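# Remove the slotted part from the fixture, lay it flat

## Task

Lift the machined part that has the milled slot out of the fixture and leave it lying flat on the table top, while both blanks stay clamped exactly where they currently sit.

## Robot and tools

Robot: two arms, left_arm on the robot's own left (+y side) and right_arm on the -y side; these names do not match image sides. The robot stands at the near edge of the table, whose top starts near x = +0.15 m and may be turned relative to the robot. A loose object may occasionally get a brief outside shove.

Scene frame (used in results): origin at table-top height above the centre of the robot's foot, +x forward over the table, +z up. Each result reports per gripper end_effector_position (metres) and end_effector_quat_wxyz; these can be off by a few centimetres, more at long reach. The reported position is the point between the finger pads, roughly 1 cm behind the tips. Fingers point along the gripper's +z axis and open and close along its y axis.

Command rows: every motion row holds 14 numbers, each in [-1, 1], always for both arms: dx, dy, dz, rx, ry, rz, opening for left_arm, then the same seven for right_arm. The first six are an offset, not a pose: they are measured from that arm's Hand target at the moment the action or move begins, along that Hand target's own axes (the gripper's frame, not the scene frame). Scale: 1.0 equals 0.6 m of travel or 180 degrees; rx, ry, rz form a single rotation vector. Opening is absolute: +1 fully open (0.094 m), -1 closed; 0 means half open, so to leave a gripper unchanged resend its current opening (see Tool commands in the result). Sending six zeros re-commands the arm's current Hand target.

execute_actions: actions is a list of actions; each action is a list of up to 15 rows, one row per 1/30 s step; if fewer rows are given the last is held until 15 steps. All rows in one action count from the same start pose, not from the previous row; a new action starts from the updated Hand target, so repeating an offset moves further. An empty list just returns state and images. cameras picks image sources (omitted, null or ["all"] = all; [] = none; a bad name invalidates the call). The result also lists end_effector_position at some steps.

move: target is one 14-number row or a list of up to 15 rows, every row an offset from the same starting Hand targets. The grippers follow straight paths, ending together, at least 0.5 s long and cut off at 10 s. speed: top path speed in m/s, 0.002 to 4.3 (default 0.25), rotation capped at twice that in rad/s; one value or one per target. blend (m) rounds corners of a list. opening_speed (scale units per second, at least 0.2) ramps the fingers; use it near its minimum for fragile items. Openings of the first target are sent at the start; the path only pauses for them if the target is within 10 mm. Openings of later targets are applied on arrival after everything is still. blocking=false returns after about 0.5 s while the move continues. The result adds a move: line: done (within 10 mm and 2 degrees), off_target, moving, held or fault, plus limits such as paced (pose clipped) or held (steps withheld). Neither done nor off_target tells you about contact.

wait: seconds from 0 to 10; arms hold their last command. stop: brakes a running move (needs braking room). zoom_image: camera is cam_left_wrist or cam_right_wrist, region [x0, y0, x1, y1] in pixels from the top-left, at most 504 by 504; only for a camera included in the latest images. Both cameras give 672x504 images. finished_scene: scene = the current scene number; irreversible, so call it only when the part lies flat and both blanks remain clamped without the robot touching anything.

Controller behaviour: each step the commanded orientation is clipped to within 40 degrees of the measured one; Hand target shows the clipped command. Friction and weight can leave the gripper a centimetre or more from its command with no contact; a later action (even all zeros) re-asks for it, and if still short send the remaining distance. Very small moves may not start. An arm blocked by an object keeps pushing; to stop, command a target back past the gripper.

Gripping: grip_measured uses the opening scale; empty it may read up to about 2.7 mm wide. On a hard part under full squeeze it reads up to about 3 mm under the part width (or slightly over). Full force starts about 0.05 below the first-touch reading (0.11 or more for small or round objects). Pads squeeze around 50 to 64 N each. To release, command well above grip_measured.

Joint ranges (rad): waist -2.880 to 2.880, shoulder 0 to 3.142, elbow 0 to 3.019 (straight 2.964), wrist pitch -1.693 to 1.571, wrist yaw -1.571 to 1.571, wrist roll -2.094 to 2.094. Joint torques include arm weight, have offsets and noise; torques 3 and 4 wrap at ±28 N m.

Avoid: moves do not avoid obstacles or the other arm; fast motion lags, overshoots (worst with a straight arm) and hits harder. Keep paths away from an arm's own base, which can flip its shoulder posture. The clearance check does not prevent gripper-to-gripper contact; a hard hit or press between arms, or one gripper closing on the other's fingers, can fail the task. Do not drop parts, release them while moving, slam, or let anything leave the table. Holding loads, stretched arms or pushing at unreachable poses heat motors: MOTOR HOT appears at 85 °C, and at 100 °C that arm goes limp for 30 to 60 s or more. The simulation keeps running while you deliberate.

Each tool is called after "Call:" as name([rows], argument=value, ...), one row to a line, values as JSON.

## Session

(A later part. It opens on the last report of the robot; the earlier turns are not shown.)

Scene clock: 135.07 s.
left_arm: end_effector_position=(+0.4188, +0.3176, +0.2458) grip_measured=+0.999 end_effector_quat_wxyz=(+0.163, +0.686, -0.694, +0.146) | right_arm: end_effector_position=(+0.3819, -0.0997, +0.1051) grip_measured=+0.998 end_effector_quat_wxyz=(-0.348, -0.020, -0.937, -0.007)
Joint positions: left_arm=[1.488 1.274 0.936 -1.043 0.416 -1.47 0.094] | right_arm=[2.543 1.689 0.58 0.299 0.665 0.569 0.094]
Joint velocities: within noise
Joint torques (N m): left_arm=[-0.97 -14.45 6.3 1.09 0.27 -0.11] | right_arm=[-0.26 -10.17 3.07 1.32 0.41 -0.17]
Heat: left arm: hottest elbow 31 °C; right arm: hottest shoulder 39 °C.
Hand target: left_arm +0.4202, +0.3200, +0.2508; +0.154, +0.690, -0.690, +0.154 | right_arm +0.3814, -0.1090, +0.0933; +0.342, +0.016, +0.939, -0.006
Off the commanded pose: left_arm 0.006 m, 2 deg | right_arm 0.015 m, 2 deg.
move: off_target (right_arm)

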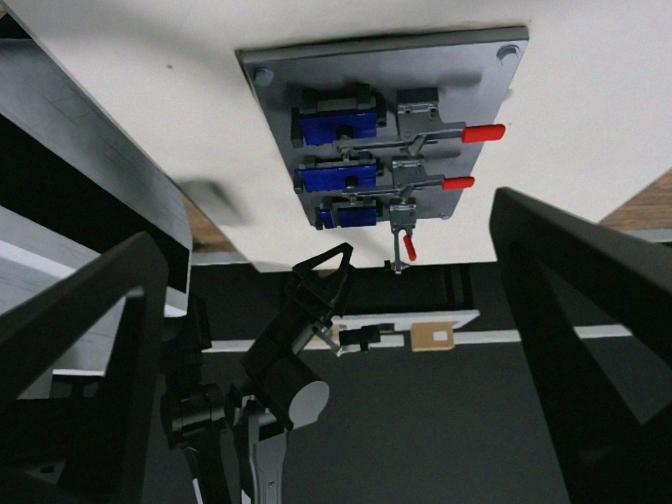

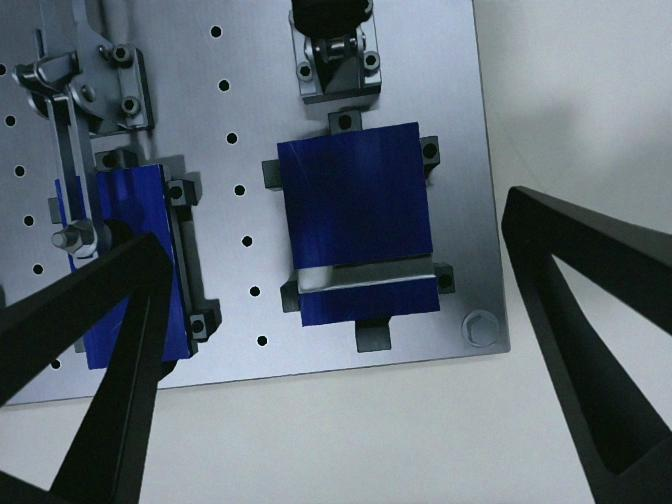

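Call:
move(target=[0,0,0,0,0,0,1, 0.045,-0.0223,0.0602,0,0,0,0.6], speed=0.1, cameras=["cam_right_wrist", "cam_left_wrist"])

Call:
zoom_image(camera="cam_left_wrist", region=[280, 150, 540, 300])

Scene clock: 144.37 s.
left_arm: end_effector_position=(+0.4188, +0.3176, +0.2458) grip_measured=+0.999 end_effector_quat_wxyz=(+0.163, +0.686, -0.694, +0.146) | right_arm: end_effector_position=(+0.3838, -0.1143, +0.0592) grip_measured=+0.602 end_effector_quat_wxyz=(-0.348, -0.019, -0.937, -0.005)
Joint positions: left_arm=[1.488 1.274 0.936 -1.043 0.416 -1.47 0.094] | right_arm=[2.485 1.843 0.57 0.491 0.628 0.517 0.075]
Joint velocities: within noise
Joint torques (N m): left_arm=[-0.91 -14.33 6.3 1.1 0.28 -0.11] | right_arm=[-0.15 -10.7 2.19 1.33 0.3 -0.15]
Heat: left arm: hottest elbow 31 °C; right arm: hottest shoulder 39 °C.
Hand target: left_arm +0.4202, +0.3200, +0.2508; +0.154, +0.690, -0.690, +0.154 | right_arm +0.3836, -0.1225, +0.0484; +0.342, +0.017, +0.939, -0.006
Off the commanded pose: left_arm 0.006 m, 2 deg | right_arm 0.014 m, 1 deg.
move: off_target (right_arm)

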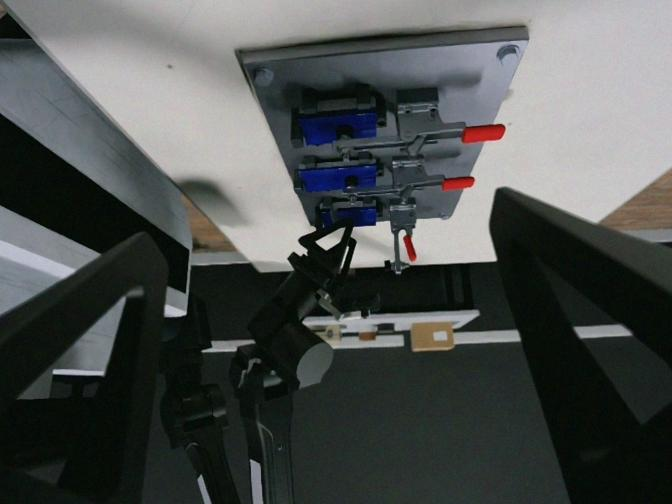

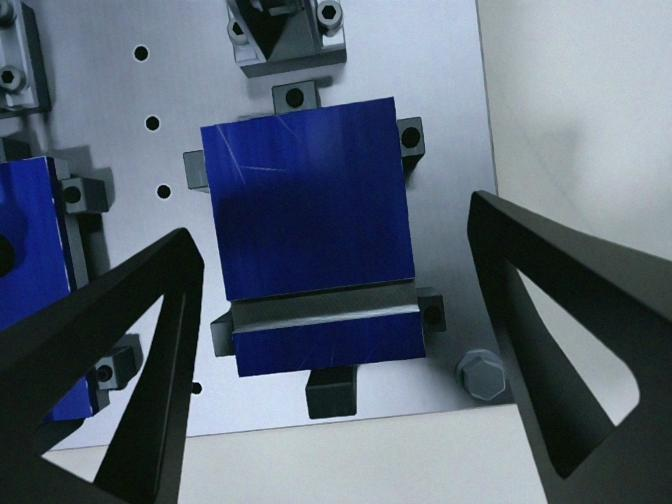

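Scaled by 1.938.

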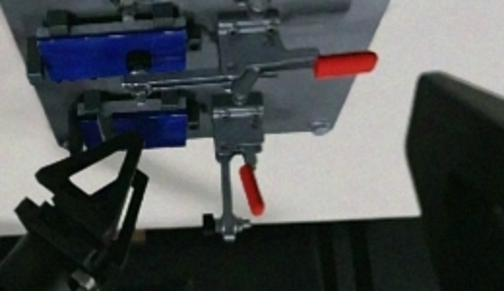

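Call:
move(target=[0,0,0,0,0,0,1, 0.035,0.0075,0.0387,0,0,0,0.6], speed=0.06, cameras=["cam_right_wrist", "cam_left_wrist"])

Call:
zoom_image(camera="cam_left_wrist", region=[280, 150, 540, 300])

Scene clock: 150.60 s.
left_arm: end_effector_position=(+0.4188, +0.3176, +0.2458) grip_measured=+0.999 end_effector_quat_wxyz=(+0.163, +0.686, -0.694, +0.146) | right_arm: end_effector_position=(+0.3845, -0.1099, +0.0332) grip_measured=+0.602 end_effector_quat_wxyz=(-0.352, -0.024, -0.935, -0.008)
Joint positions: left_arm=[1.488 1.274 0.936 -1.043 0.416 -1.47 0.094] | right_arm=[2.479 1.948 0.594 0.588 0.626 0.515 0.075]
Joint velocities: within noise
Joint torques (N m): left_arm=[-0.79 -14.27 6.31 1.11 0.27 -0.11] | right_arm=[-0.03 -10.23 2.13 0.99 0.21 -0.19]
Heat: left arm: hottest elbow 31 °C; right arm: hottest shoulder 39 °C.
Hand target: left_arm +0.4202, +0.3200, +0.2508; +0.154, +0.690, -0.690, +0.154 | right_arm +0.3826, -0.1179, +0.0171; +0.342, +0.016, +0.939, -0.006
Off the commanded pose: left_arm 0.006 m, 2 deg | right_arm 0.018 m, 2 deg.
move: off_target (right_arm)

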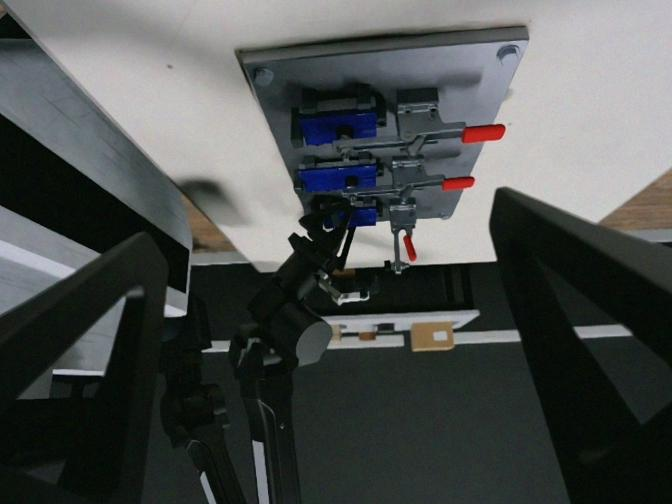

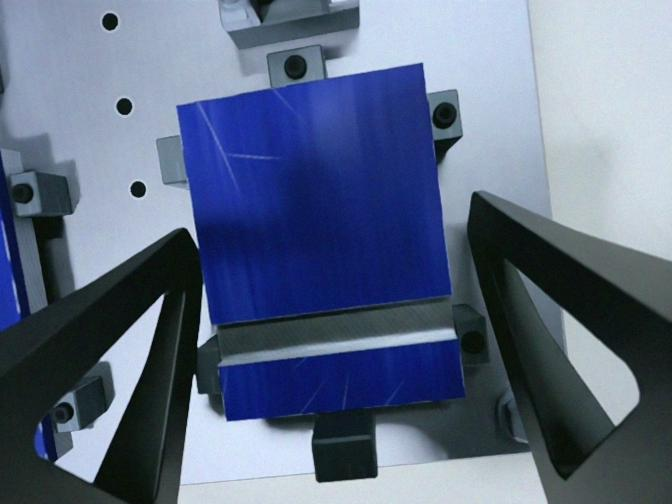

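Scaled by 1.938.

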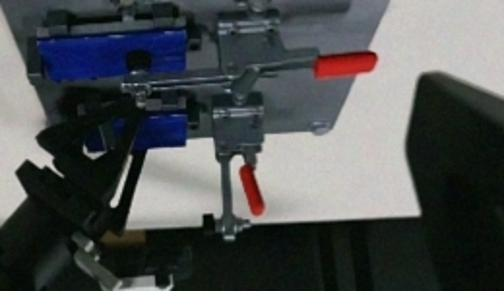

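Call:
move(target=[0,0,0,0,0,0,1, 0.0092,0.0075,0.0070,0,0,0,0.6], speed=0.06, cameras=["cam_right_wrist"])

Scene clock: 155.17 s.
left_arm: end_effector_position=(+0.4188, +0.3176, +0.2458) grip_measured=+0.999 end_effector_quat_wxyz=(+0.163, +0.686, -0.694, +0.146) | right_arm: end_effector_position=(+0.3855, -0.1088, +0.0291) grip_measured=+0.602 end_effector_quat_wxyz=(-0.354, -0.025, -0.935, -0.007)
Joint positions: left_arm=[1.488 1.274 0.936 -1.043 0.416 -1.47 0.094] | right_arm=[2.479 1.965 0.602 0.598 0.629 0.515 0.075]
Joint velocities: within noise
Joint torques (N m): left_arm=[-0.85 -14.39 6.32 1.1 0.27 -0.11] | right_arm=[0.67 -9.64 2.39 0.99 0.27 -0.11]
Heat: left arm: hottest elbow 31 °C; right arm: hottest shoulder 38 °C.
Hand target: left_arm +0.4202, +0.3200, +0.2508; +0.154, +0.690, -0.690, +0.154 | right_arm +0.3812, -0.1135, +0.0103; +0.342, +0.017, +0.939, -0.006
Off the commanded pose: left_arm 0.006 m, 2 deg | right_arm 0.020 m, 2 deg.
move: off_target (right_arm)
Images, in order (width x height): cam_right_wrist 672x504.

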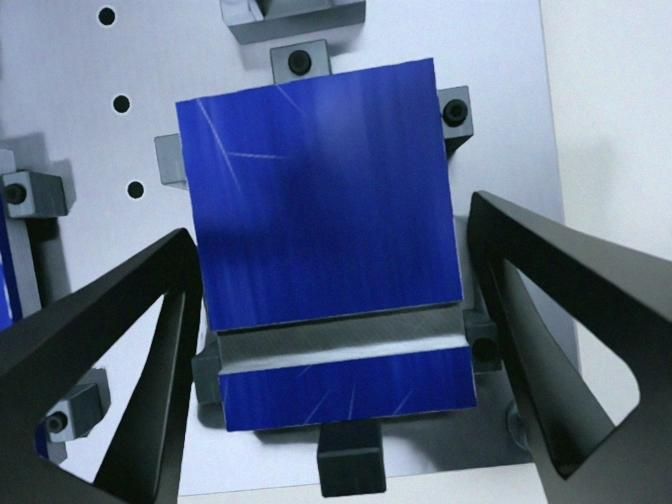

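Call:
move(target=[0,0,0,0,0,0,1, 0,0,0,0,0,0,0.12], opening_speed=0.5, cameras=["cam_right_wrist"])

Scene clock: 157.17 s.
left_arm: end_effector_position=(+0.4188, +0.3176, +0.2458) grip_measured=+0.999 end_effector_quat_wxyz=(+0.163, +0.686, -0.694, +0.146) | right_arm: end_effector_position=(+0.3855, -0.1090, +0.0291) grip_measured=+0.550 end_effector_quat_wxyz=(-0.354, -0.025, -0.935, -0.006)
Joint positions: left_arm=[1.488 1.274 0.936 -1.043 0.416 -1.471 0.094] | right_arm=[2.479 1.966 0.602 0.599 0.63 0.515 0.073]
Joint velocities: within noise
Joint torques (N m): left_arm=[-0.91 -14.33 6.28 1.1 0.27 -0.11] | right_arm=[0.56 -9.58 2.37 1.01 0.25 -0.13]
Heat: left arm: hottest elbow 31 °C; right arm: hottest shoulder 38 °C.
Hand target: left_arm +0.4202, +0.3200, +0.2508; +0.154, +0.690, -0.690, +0.154 | right_arm +0.3812, -0.1136, +0.0102; +0.342, +0.017, +0.939, -0.006
Off the commanded pose: left_arm 0.006 m, 2 deg | right_arm 0.020 m, 2 deg.
move: off_target (right_arm)
Images, in order (width x height): cam_right_wrist 672x504.

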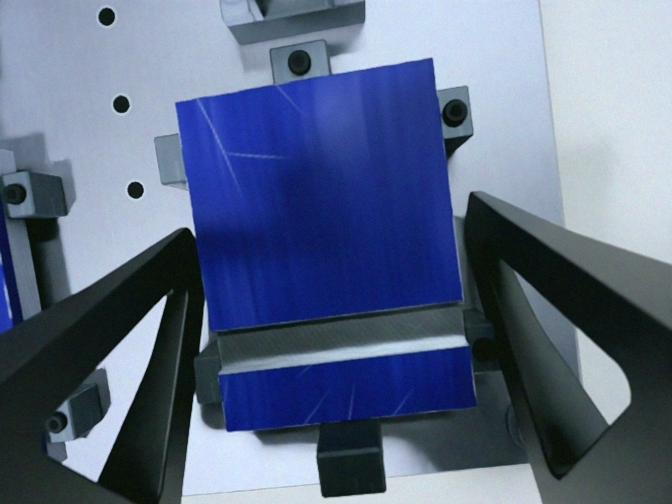

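Call:
zoom_image(camera="cam_right_wrist", region=[380, 60, 560, 400])

Call:
zoom_image(camera="cam_right_wrist", region=[120, 80, 300, 440])

Scaled by 1.482.

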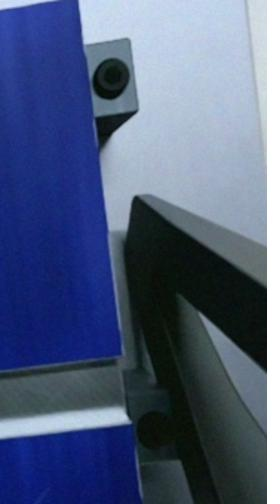

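Scaled by 1.400.

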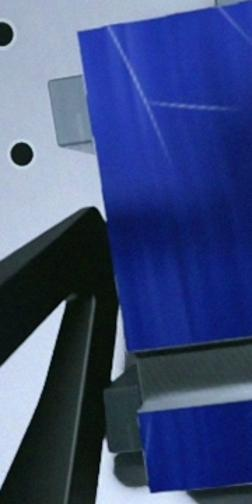

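Call:
zoom_image(camera="cam_right_wrist", region=[430, 180, 520, 340])

Call:
zoom_image(camera="cam_right_wrist", region=[170, 220, 240, 420])

Scaled by 3.150.

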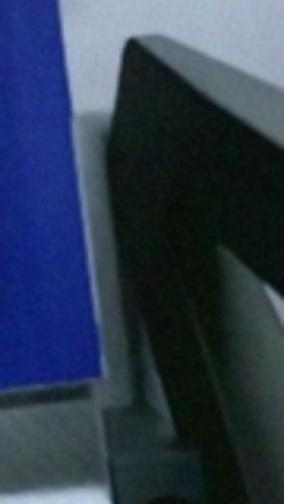

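Scaled by 2.520.

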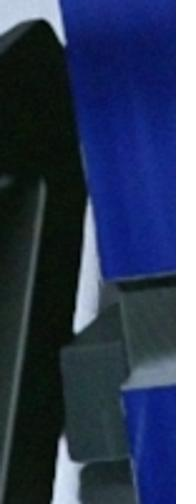

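Call:
move([
  [0,0,0,0,0,0,1, 0,0,0,0,0,0,0.62],
  [0,0,0,0,0,0,1, -0.0423,0,-0.0428,0,0,0,0.62],
], speed=0.06, opening_speed=1.0, cameras=["cam_right_wrist"])

Scene clock: 178.63 s.
left_arm: end_effector_position=(+0.4188, +0.3176, +0.2458) grip_measured=+0.999 end_effector_quat_wxyz=(+0.163, +0.686, -0.694, +0.146) | right_arm: end_effector_position=(+0.3854, -0.1135, +0.0426) grip_measured=+0.619 end_effector_quat_wxyz=(-0.343, -0.016, -0.939, +0.007)
Joint positions: left_arm=[1.488 1.274 0.936 -1.043 0.416 -1.471 0.094] | right_arm=[2.479 1.899 0.596 0.501 0.635 0.511 0.076]
Joint velocities: within noise
Joint torques (N m): left_arm=[-0.97 -14.27 6.32 1.09 0.27 -0.11] | right_arm=[1.61 -14.56 1.59 0.53 0.44 0.01]
Heat: left arm: hottest elbow 31 °C; right arm: hottest shoulder 38 °C.
Hand target: left_arm +0.4202, +0.3200, +0.2508; +0.154, +0.690, -0.690, +0.154 | right_arm +0.3841, -0.1136, +0.0462; +0.342, +0.017, +0.939, -0.006
Off the commanded pose: left_arm 0.006 m, 2 deg | right_arm 0.004 m, 0 deg.
move: done
Images, in order (width x height): cam_right_wrist 672x504.

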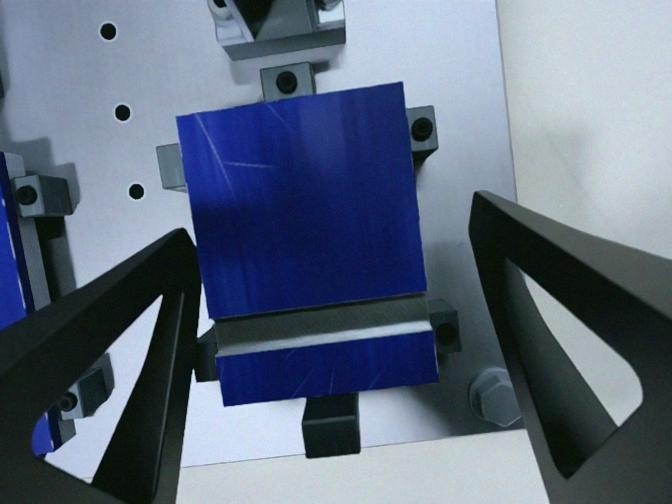

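Call:
move(target=[0,0,0,0,0,0,1, 0.017,0.0085,0.0252,0,0,0,0.62], speed=0.06, cameras=["cam_right_wrist"])

Scene clock: 180.93 s.
left_arm: end_effector_position=(+0.4188, +0.3176, +0.2458) grip_measured=+0.999 end_effector_quat_wxyz=(+0.163, +0.686, -0.694, +0.146) | right_arm: end_effector_position=(+0.3851, -0.1119, +0.0356) grip_measured=+0.619 end_effector_quat_wxyz=(-0.343, -0.016, -0.939, +0.007)
Joint positions: left_arm=[1.488 1.274 0.936 -1.043 0.416 -1.471 0.094] | right_arm=[2.479 1.926 0.605 0.519 0.636 0.511 0.076]
Joint velocities: within noise
Joint torques (N m): left_arm=[-0.85 -14.33 6.3 1.07 0.28 -0.11] | right_arm=[1.32 -11.28 2.69 1.11 0.34 -0.02]
Heat: left arm: hottest elbow 31 °C; right arm: hottest shoulder 38 °C.
Hand target: left_arm +0.4202, +0.3200, +0.2508; +0.154, +0.690, -0.690, +0.154 | right_arm +0.3862, -0.1086, +0.0280; +0.342, +0.017, +0.939, -0.006
Off the commanded pose: left_arm 0.006 m, 2 deg | right_arm 0.008 m, 0 deg.
move: done
Images, in order (width x height): cam_right_wrist 672x504.

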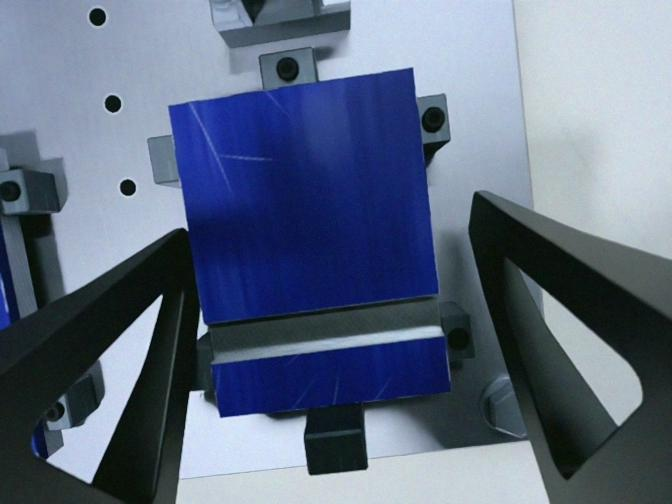

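Call:
move(target=[0,0,0,0,0,0,1, 0,0.005,0,0,0,0,0.15], opening_speed=0.4, cameras=["cam_right_wrist"])

Scene clock: 182.93 s.
left_arm: end_effector_position=(+0.4188, +0.3176, +0.2458) grip_measured=+0.999 end_effector_quat_wxyz=(+0.163, +0.686, -0.694, +0.146) | right_arm: end_effector_position=(+0.3887, -0.1080, +0.0369) grip_measured=+0.260 end_effector_quat_wxyz=(-0.345, -0.018, -0.938, +0.003)
Joint positions: left_arm=[1.488 1.274 0.936 -1.043 0.416 -1.471 0.094] | right_arm=[2.48 1.926 0.614 0.52 0.633 0.511 0.059]
Joint velocities: within noise
Joint torques (N m): left_arm=[-0.85 -14.27 6.31 1.09 0.27 -0.11] | right_arm=[1.79 -11.22 2.69 1.02 0.59 0.02]
Heat: left arm: hottest elbow 31 °C; right arm: hottest shoulder 38 °C.
Hand target: left_arm +0.4202, +0.3200, +0.2508; +0.154, +0.690, -0.690, +0.154 | right_arm +0.3864, -0.1054, +0.0282; +0.343, +0.017, +0.939, -0.006
Off the commanded pose: left_arm 0.006 m, 2 deg | right_arm 0.010 m, 1 deg.
move: done
Images, in order (width x height): cam_right_wrist 672x504.

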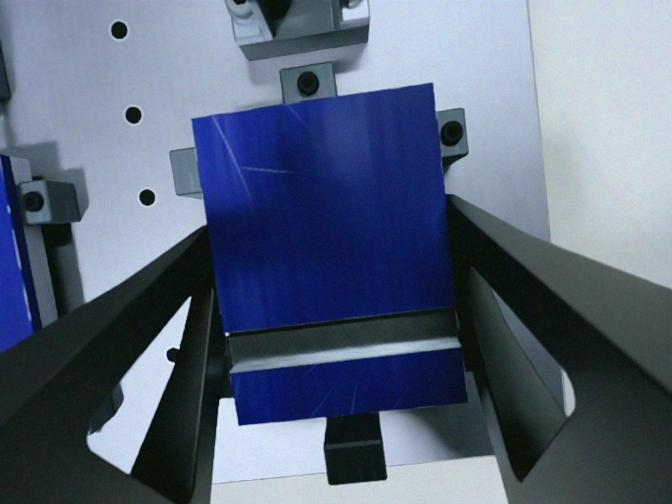

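Call:
move(target=[0,0,0,0,0,0,1, -0.0536,0,-0.0638,0,0,0,0.1], speed=0.05, cameras=["cam_right_wrist", "cam_left_wrist"])

Call:
zoom_image(camera="cam_left_wrist", region=[280, 150, 540, 300])

Scene clock: 187.67 s.
left_arm: end_effector_position=(+0.4188, +0.3176, +0.2458) grip_measured=+0.999 end_effector_quat_wxyz=(+0.163, +0.686, -0.694, +0.146) | right_arm: end_effector_position=(+0.3868, -0.1125, +0.0679) grip_measured=+0.259 end_effector_quat_wxyz=(-0.336, -0.013, -0.942, +0.016)
Joint positions: left_arm=[1.488 1.274 0.936 -1.043 0.416 -1.471 0.094] | right_arm=[2.495 1.802 0.599 0.367 0.653 0.528 0.059]
Joint velocities: within noise
Joint torques (N m): left_arm=[-0.91 -14.27 6.31 1.1 0.27 -0.11] | right_arm=[2.49 -15.15 2.43 0.51 0.55 0.13]
Heat: left arm: hottest elbow 31 °C; right arm: hottest shoulder 38 °C.
Hand target: left_arm +0.4202, +0.3200, +0.2508; +0.154, +0.690, -0.690, +0.154 | right_arm +0.3863, -0.1056, +0.0780; +0.342, +0.017, +0.939, -0.006
Off the commanded pose: left_arm 0.006 m, 2 deg | right_arm 0.012 m, 1 deg.
move: off_target (right_arm)

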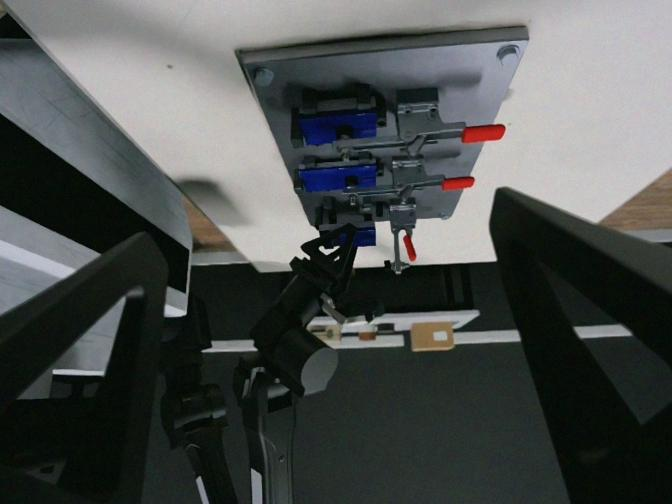

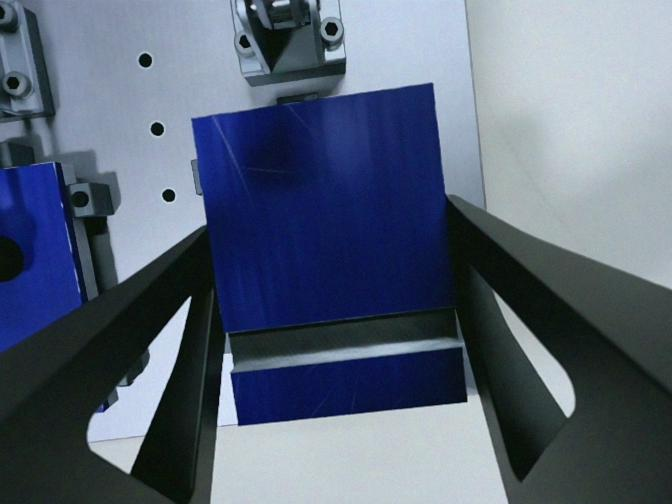

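Scaled by 1.938.

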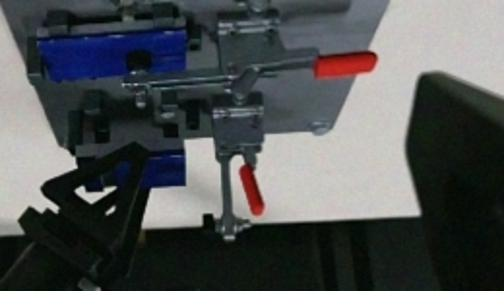

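Call:
move([
  [0,0,0,0,0,0,1, -0.0023,-0.0009,-0.0415,0,0,0,0.1],
  [0,0,0,0,0,0,1, -0.0045,-0.3177,-0.0397,0,0,0,0.1],
], speed=0.1, cameras=["cam_right_wrist", "cam_left_wrist"])

Scene clock: 196.37 s.
left_arm: end_effector_position=(+0.4188, +0.3176, +0.2458) grip_measured=+0.999 end_effector_quat_wxyz=(+0.163, +0.686, -0.694, +0.146) | right_arm: end_effector_position=(+0.3582, -0.2911, +0.0889) grip_measured=+0.259 end_effector_quat_wxyz=(-0.324, -0.013, -0.946, +0.005)
Joint positions: left_arm=[1.488 1.274 0.936 -1.043 0.416 -1.471 0.094] | right_arm=[2.025 1.545 0.245 0.613 0.281 0.181 0.059]
Joint velocities: within noise
Joint torques (N m): left_arm=[-0.97 -14.33 6.3 1.11 0.27 -0.11] | right_arm=[-1.85 -10.7 1.44 1.72 0.17 -0.15]
Heat: left arm: hottest elbow 31 °C; right arm: hottest shoulder 38 °C.
Hand target: left_arm +0.4202, +0.3200, +0.2508; +0.154, +0.690, -0.690, +0.154 | right_arm +0.3663, -0.2956, +0.0981; +0.342, +0.017, +0.939, -0.006
Off the commanded pose: left_arm 0.006 m, 2 deg | right_arm 0.013 m, 2 deg.
move: off_target (right_arm)

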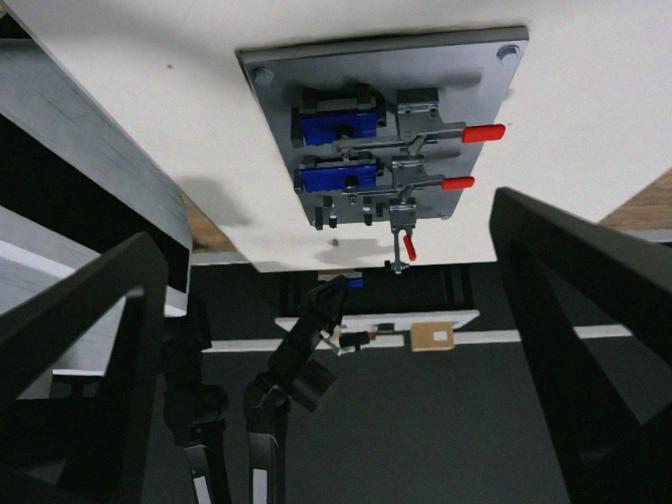

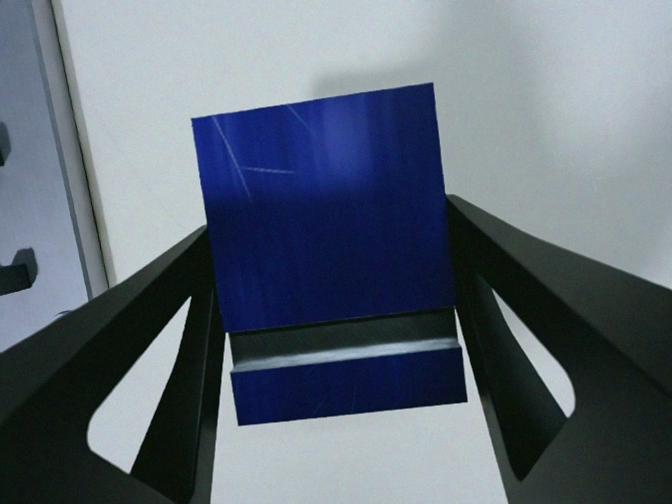

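Call:
move(target=[0,0,0,0,0,0,1, 0.0675,0,0.0804,0,-0.0139,0,0.1], speed=0.06, cameras=["cam_right_wrist", "cam_left_wrist"])

Scene clock: 200.10 s.
left_arm: end_effector_position=(+0.4188, +0.3176, +0.2458) grip_measured=+0.999 end_effector_quat_wxyz=(+0.163, +0.686, -0.694, +0.146) | right_arm: end_effector_position=(+0.3636, -0.2904, +0.0377) grip_measured=+0.259 end_effector_quat_wxyz=(-0.359, -0.016, -0.933, +0.001)
Joint positions: left_arm=[1.488 1.274 0.936 -1.043 0.416 -1.471 0.094] | right_arm=[2.002 1.934 0.28 1.047 0.268 0.156 0.059]
Joint velocities: within noise
Joint torques (N m): left_arm=[-0.85 -14.33 6.27 1.1 0.27 -0.11] | right_arm=[-1.49 -9.05 -0.43 1.92 0.16 -0.15]
Heat: left arm: hottest elbow 31 °C; right arm: hottest shoulder 37 °C.
Hand target: left_arm +0.4202, +0.3200, +0.2508; +0.154, +0.690, -0.690, +0.154 | right_arm +0.3663, -0.2955, +0.0351; +0.363, +0.016, +0.932, -0.006
Off the commanded pose: left_arm 0.006 m, 2 deg | right_arm 0.006 m, 1 deg.
move: done

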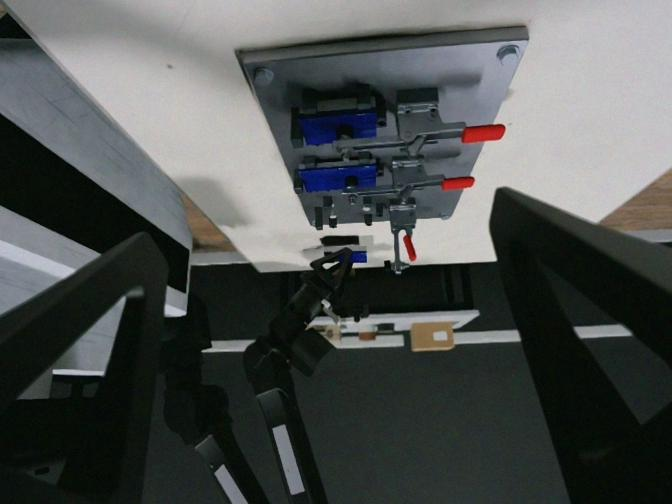

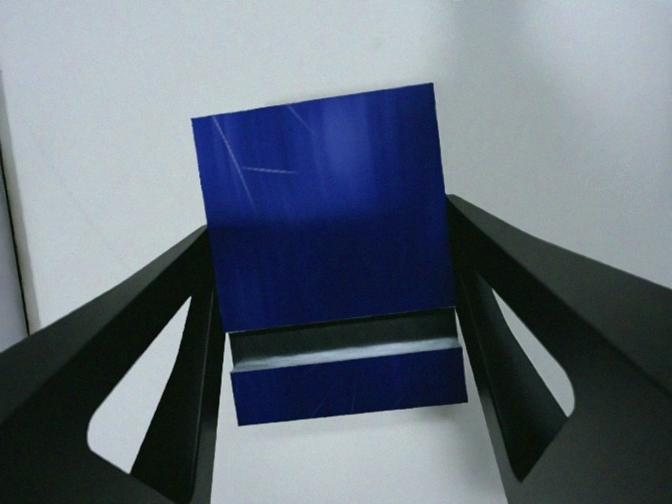

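Call:
move(target=[0,0,0,0,0,0,1, 0.0135,0,0.0147,0,0.008,0,0.1], speed=0.04, cameras=["cam_right_wrist", "cam_left_wrist"])

Call:
zoom_image(camera="cam_left_wrist", region=[260, 200, 440, 320])

Scene clock: 201.83 s.
left_arm: end_effector_position=(+0.4188, +0.3176, +0.2458) grip_measured=+0.999 end_effector_quat_wxyz=(+0.163, +0.686, -0.694, +0.146) | right_arm: end_effector_position=(+0.3659, -0.2901, +0.0280) grip_measured=+0.259 end_effector_quat_wxyz=(-0.353, -0.016, -0.936, +0.000)
Joint positions: left_arm=[1.488 1.274 0.936 -1.043 0.416 -1.471 0.094] | right_arm=[1.995 1.967 0.3 1.047 0.259 0.155 0.059]
Joint velocities: within noise
Joint torques (N m): left_arm=[-0.91 -14.33 6.28 1.11 0.27 -0.11] | right_arm=[-1.38 -9.35 -0.58 1.46 0.15 -0.13]
Heat: left arm: hottest elbow 31 °C; right arm: hottest shoulder 37 °C.
Hand target: left_arm +0.4202, +0.3200, +0.2508; +0.154, +0.690, -0.690, +0.154 | right_arm +0.3664, -0.2955, +0.0231; +0.351, +0.016, +0.936, -0.006
Off the commanded pose: left_arm 0.006 m, 2 deg | right_arm 0.007 m, 1 deg.
move: done

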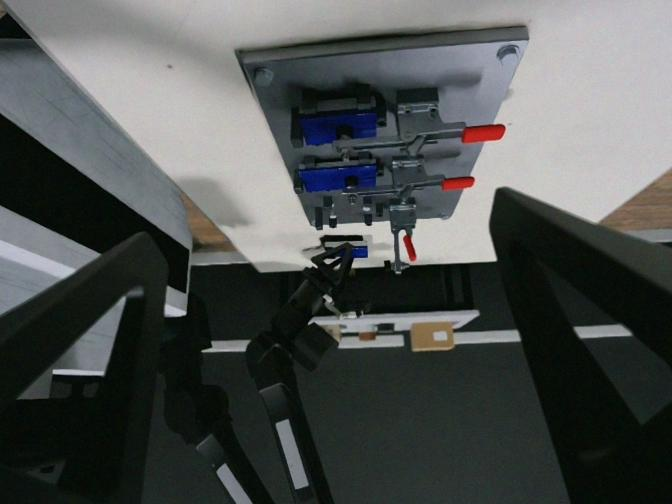

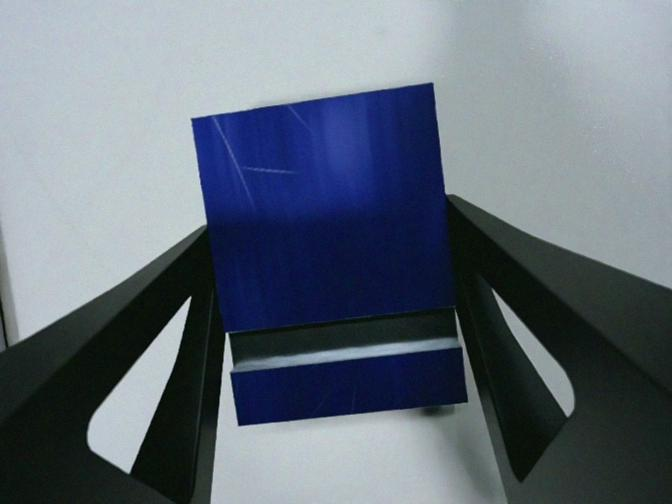

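Scaled by 2.800.

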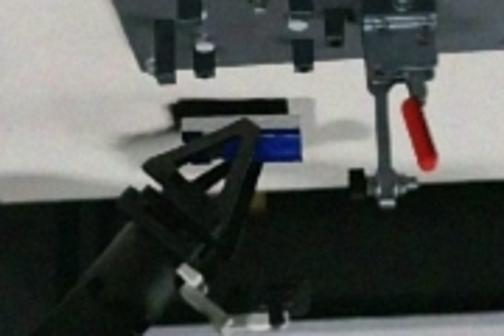

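Call:
move(target=[0,0,0,0,0,0,1, 0.0086,0,0.01,0,0,0,0.1], speed=0.03, cameras=["cam_right_wrist", "cam_left_wrist"])

Call:
zoom_image(camera="cam_left_wrist", region=[260, 200, 440, 320])

Scene clock: 203.70 s.
left_arm: end_effector_position=(+0.4188, +0.3176, +0.2458) grip_measured=+0.999 end_effector_quat_wxyz=(+0.163, +0.686, -0.694, +0.146) | right_arm: end_effector_position=(+0.3642, -0.2903, +0.0185) grip_measured=+0.259 end_effector_quat_wxyz=(-0.348, -0.016, -0.938, +0.001)
Joint positions: left_arm=[1.488 1.274 0.936 -1.043 0.416 -1.471 0.094] | right_arm=[1.992 2.007 0.313 1.064 0.256 0.155 0.059]
Joint velocities: within noise
Joint torques (N m): left_arm=[-0.91 -14.39 6.3 1.09 0.27 -0.12] | right_arm=[-1.55 -9.52 -0.66 1.94 0.16 -0.15]
Heat: left arm: hottest elbow 31 °C; right arm: hottest shoulder 37 °C.
Hand target: left_arm +0.4202, +0.3200, +0.2508; +0.154, +0.690, -0.690, +0.154 | right_arm +0.3664, -0.2955, +0.0153; +0.351, +0.016, +0.936, -0.006
Off the commanded pose: left_arm 0.006 m, 2 deg | right_arm 0.007 m, 1 deg.
move: done

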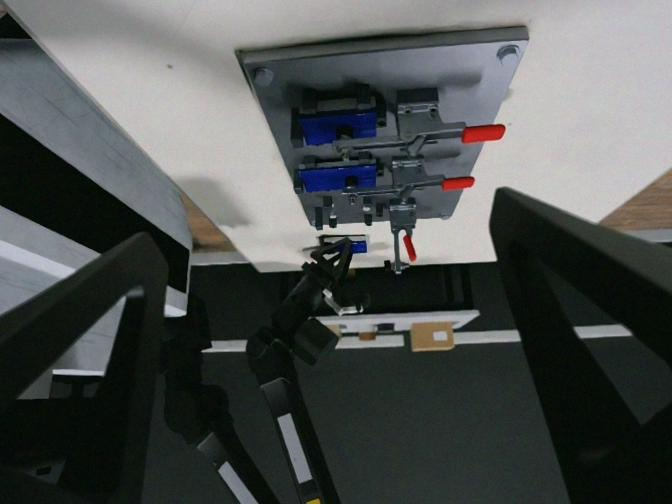

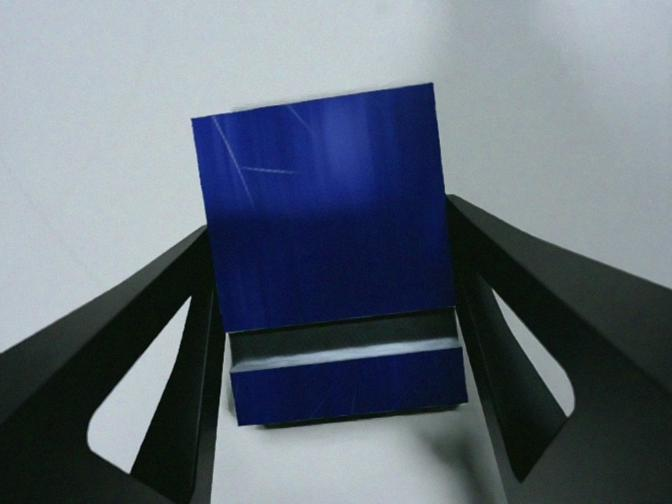

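Scaled by 2.800.

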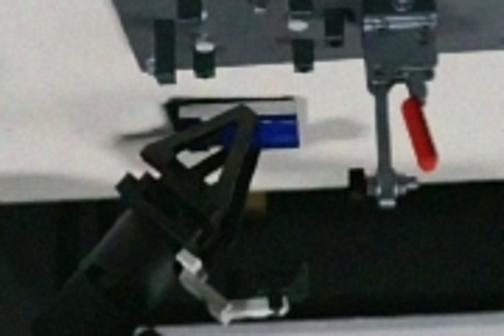

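Call:
move(target=[0,0,0,0,0,0,1, 0.0064,0,0.0077,0,0,0,0.1], speed=0.03, cameras=["cam_right_wrist", "cam_left_wrist"])

Call:
zoom_image(camera="cam_left_wrist", region=[260, 200, 440, 320])

Scene clock: 206.07 s.
left_arm: end_effector_position=(+0.4188, +0.3176, +0.2458) grip_measured=+0.999 end_effector_quat_wxyz=(+0.163, +0.686, -0.694, +0.146) | right_arm: end_effector_position=(+0.3663, -0.2900, +0.0167) grip_measured=+0.259 end_effector_quat_wxyz=(-0.354, -0.015, -0.935, +0.001)
Joint positions: left_arm=[1.488 1.274 0.936 -1.043 0.416 -1.471 0.094] | right_arm=[1.991 2.027 0.318 1.092 0.256 0.15 0.059]
Joint velocities: within noise
Joint torques (N m): left_arm=[-1.03 -14.27 6.3 1.09 0.27 -0.11] | right_arm=[-1.55 -8.76 -0.4 1.68 0.1 -0.13]
Heat: left arm: hottest elbow 31 °C; right arm: hottest shoulder 37 °C.
Hand target: left_arm +0.4202, +0.3200, +0.2508; +0.154, +0.690, -0.690, +0.154 | right_arm +0.3666, -0.2956, +0.0092; +0.351, +0.017, +0.936, -0.006
Off the commanded pose: left_arm 0.006 m, 2 deg | right_arm 0.009 m, 1 deg.
move: done

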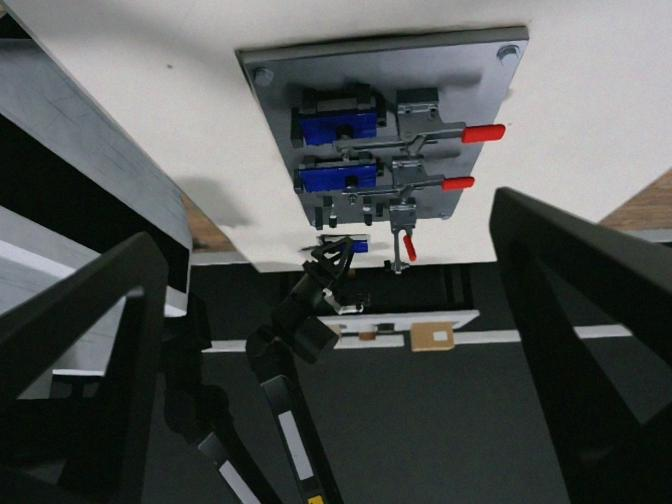

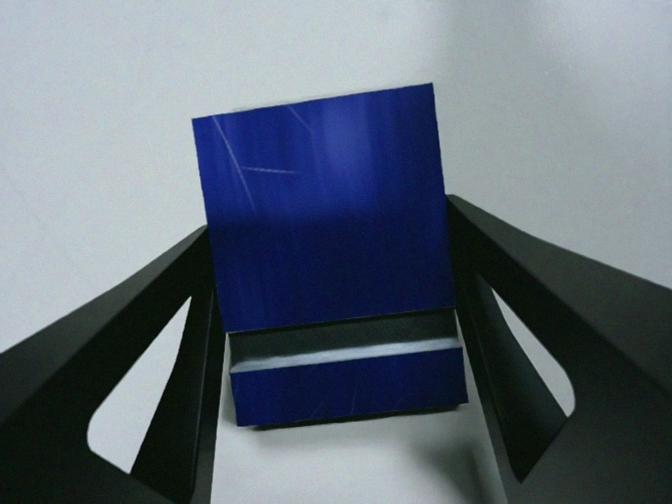

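Scaled by 2.800.

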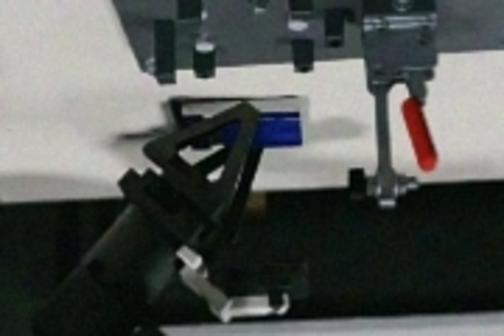

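Call:
move(target=[0,0,0,0,0,0,1, 0.0064,0,0.0077,0,0.006,0,0.1], speed=0.03, cameras=["cam_right_wrist", "cam_left_wrist"])

Call:
zoom_image(camera="cam_left_wrist", region=[290, 220, 390, 290])

Scene clock: 207.77 s.
left_arm: end_effector_position=(+0.4188, +0.3176, +0.2458) grip_measured=+0.999 end_effector_quat_wxyz=(+0.163, +0.686, -0.694, +0.146) | right_arm: end_effector_position=(+0.3704, -0.2897, +0.0166) grip_measured=+0.259 end_effector_quat_wxyz=(-0.357, -0.016, -0.934, +0.000)
Joint positions: left_arm=[1.488 1.274 0.936 -1.043 0.416 -1.471 0.094] | right_arm=[1.988 2.028 0.326 1.093 0.253 0.148 0.059]
Joint velocities: within noise
Joint torques (N m): left_arm=[-0.97 -14.39 6.28 1.07 0.27 -0.11] | right_arm=[-1.55 -8.53 -0.27 0.69 -0.04 -0.1]
Heat: left arm: hottest elbow 31 °C; right arm: hottest shoulder 37 °C.
Hand target: left_arm +0.4202, +0.3200, +0.2508; +0.154, +0.690, -0.690, +0.154 | right_arm +0.3667, -0.2956, +0.0032; +0.342, +0.017, +0.939, -0.006
Off the commanded pose: left_arm 0.006 m, 2 deg | right_arm 0.015 m, 2 deg.
move: off_target (right_arm)

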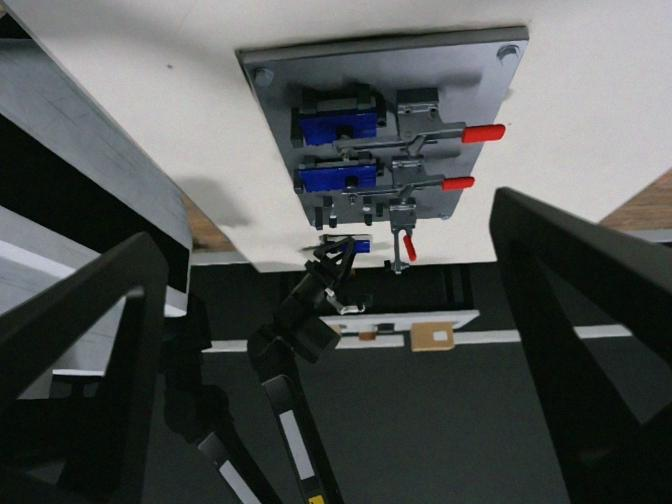

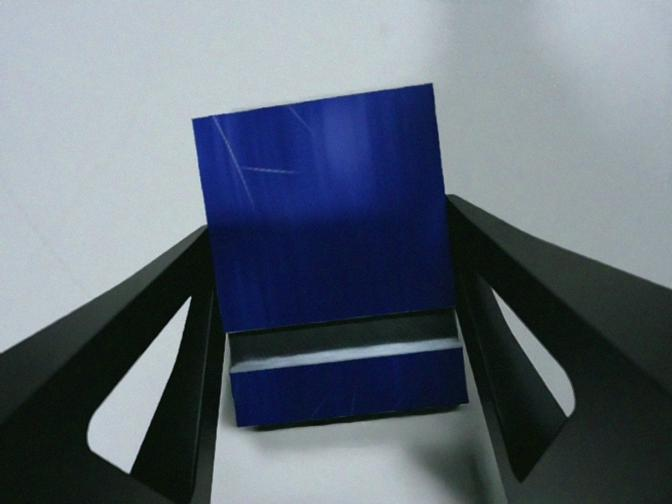

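Scaled by 5.040.

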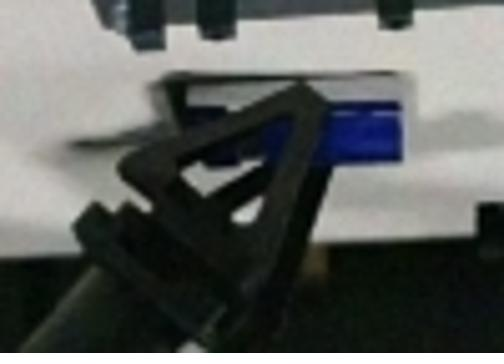

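Call:
zoom_image(camera="cam_right_wrist", region=[200, 320, 500, 504])

Scaled by 1.680.

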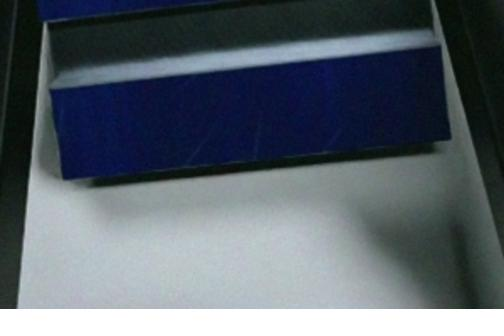

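Call:
move(target=[0,0,0,0,0,0,1, 0.0086,0,0.0102,0,0,0,0.1], speed=0.03, cameras=["cam_right_wrist"])

Scene clock: 212.43 s.
left_arm: end_effector_position=(+0.4188, +0.3176, +0.2458) grip_measured=+0.999 end_effector_quat_wxyz=(+0.163, +0.686, -0.694, +0.146) | right_arm: end_effector_position=(+0.3716, -0.2893, +0.0152) grip_measured=+0.259 end_effector_quat_wxyz=(-0.362, -0.012, -0.932, +0.000)
Joint positions: left_arm=[1.488 1.274 0.936 -1.043 0.416 -1.471 0.094] | right_arm=[1.988 2.045 0.329 1.117 0.253 0.139 0.059]
Joint velocities: within noise
Joint torques (N m): left_arm=[-0.97 -14.33 6.32 1.09 0.27 -0.11] | right_arm=[-1.79 -7.06 0.24 0.77 -0.11 -0.01]
Heat: left arm: hottest elbow 31 °C; right arm: hottest shoulder 37 °C.
Hand target: left_arm +0.4202, +0.3200, +0.2508; +0.154, +0.690, -0.690, +0.154 | right_arm +0.3667, -0.2956, -0.0049; +0.342, +0.017, +0.939, -0.006
Off the commanded pose: left_arm 0.006 m, 2 deg | right_arm 0.021 m, 2 deg.
move: off_target (right_arm)
Images, in order (width x height): cam_right_wrist 672x504.

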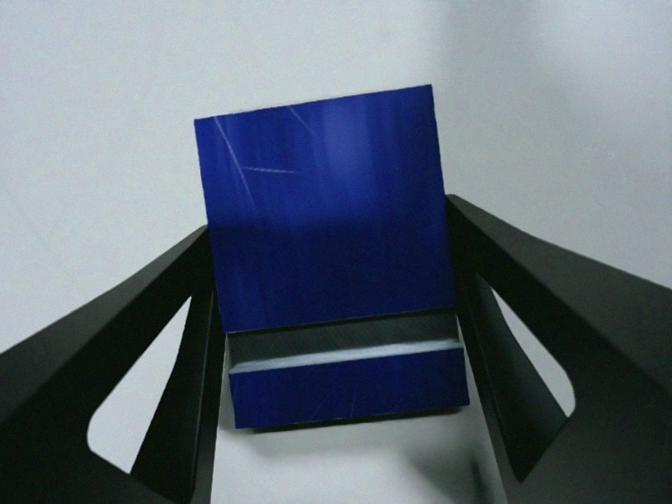

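Call:
move([
  [0,0,0,0,0,0,1, -0.0204,0,-0.0243,0,0,0,0.1],
  [0,0,0,0,0,0,1, -0.0204,0,-0.0243,0,0,0,0.5],
], speed=0.05, opening_speed=0.4, cameras=["cam_right_wrist", "cam_left_wrist"])

Scene clock: 219.97 s.
left_arm: end_effector_position=(+0.4188, +0.3176, +0.2458) grip_measured=+0.999 end_effector_quat_wxyz=(+0.163, +0.686, -0.694, +0.146) | right_arm: end_effector_position=(+0.3679, -0.2900, +0.0142) grip_measured=+0.497 end_effector_quat_wxyz=(-0.346, -0.009, -0.938, +0.004)
Joint positions: left_arm=[1.488 1.274 0.936 -1.043 0.416 -1.471 0.094] | right_arm=[1.988 2.017 0.328 1.056 0.252 0.138 0.07]
Joint velocities: within noise
Joint torques (N m): left_arm=[-0.97 -14.21 6.3 1.14 0.27 -0.11] | right_arm=[-1.32 -11.81 -1.39 0.64 0.13 0.03]
Heat: left arm: hottest elbow 31 °C; right arm: hottest shoulder 37 °C.
Hand target: left_arm +0.4202, +0.3200, +0.2508; +0.154, +0.690, -0.690, +0.154 | right_arm +0.3667, -0.2957, +0.0142; +0.342, +0.017, +0.939, -0.006
Off the commanded pose: left_arm 0.006 m, 2 deg | right_arm 0.006 m, 1 deg.
move: done

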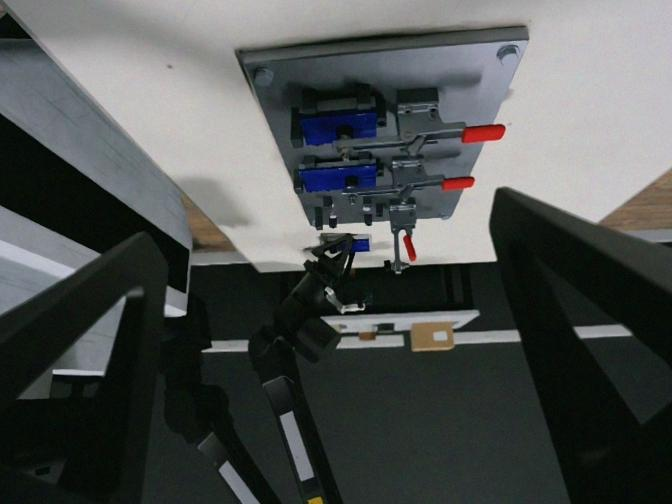

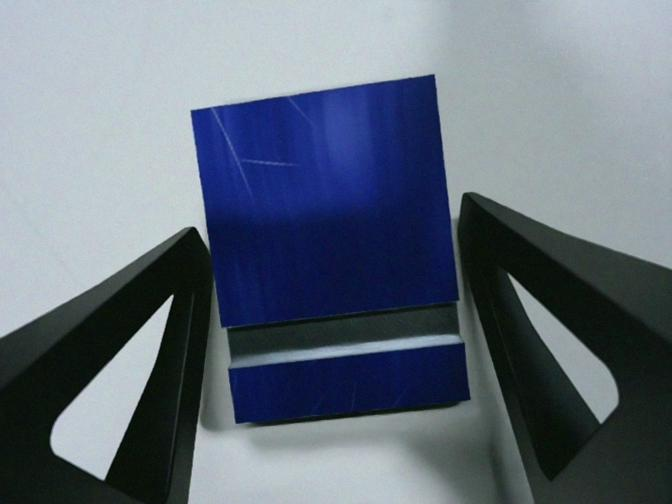

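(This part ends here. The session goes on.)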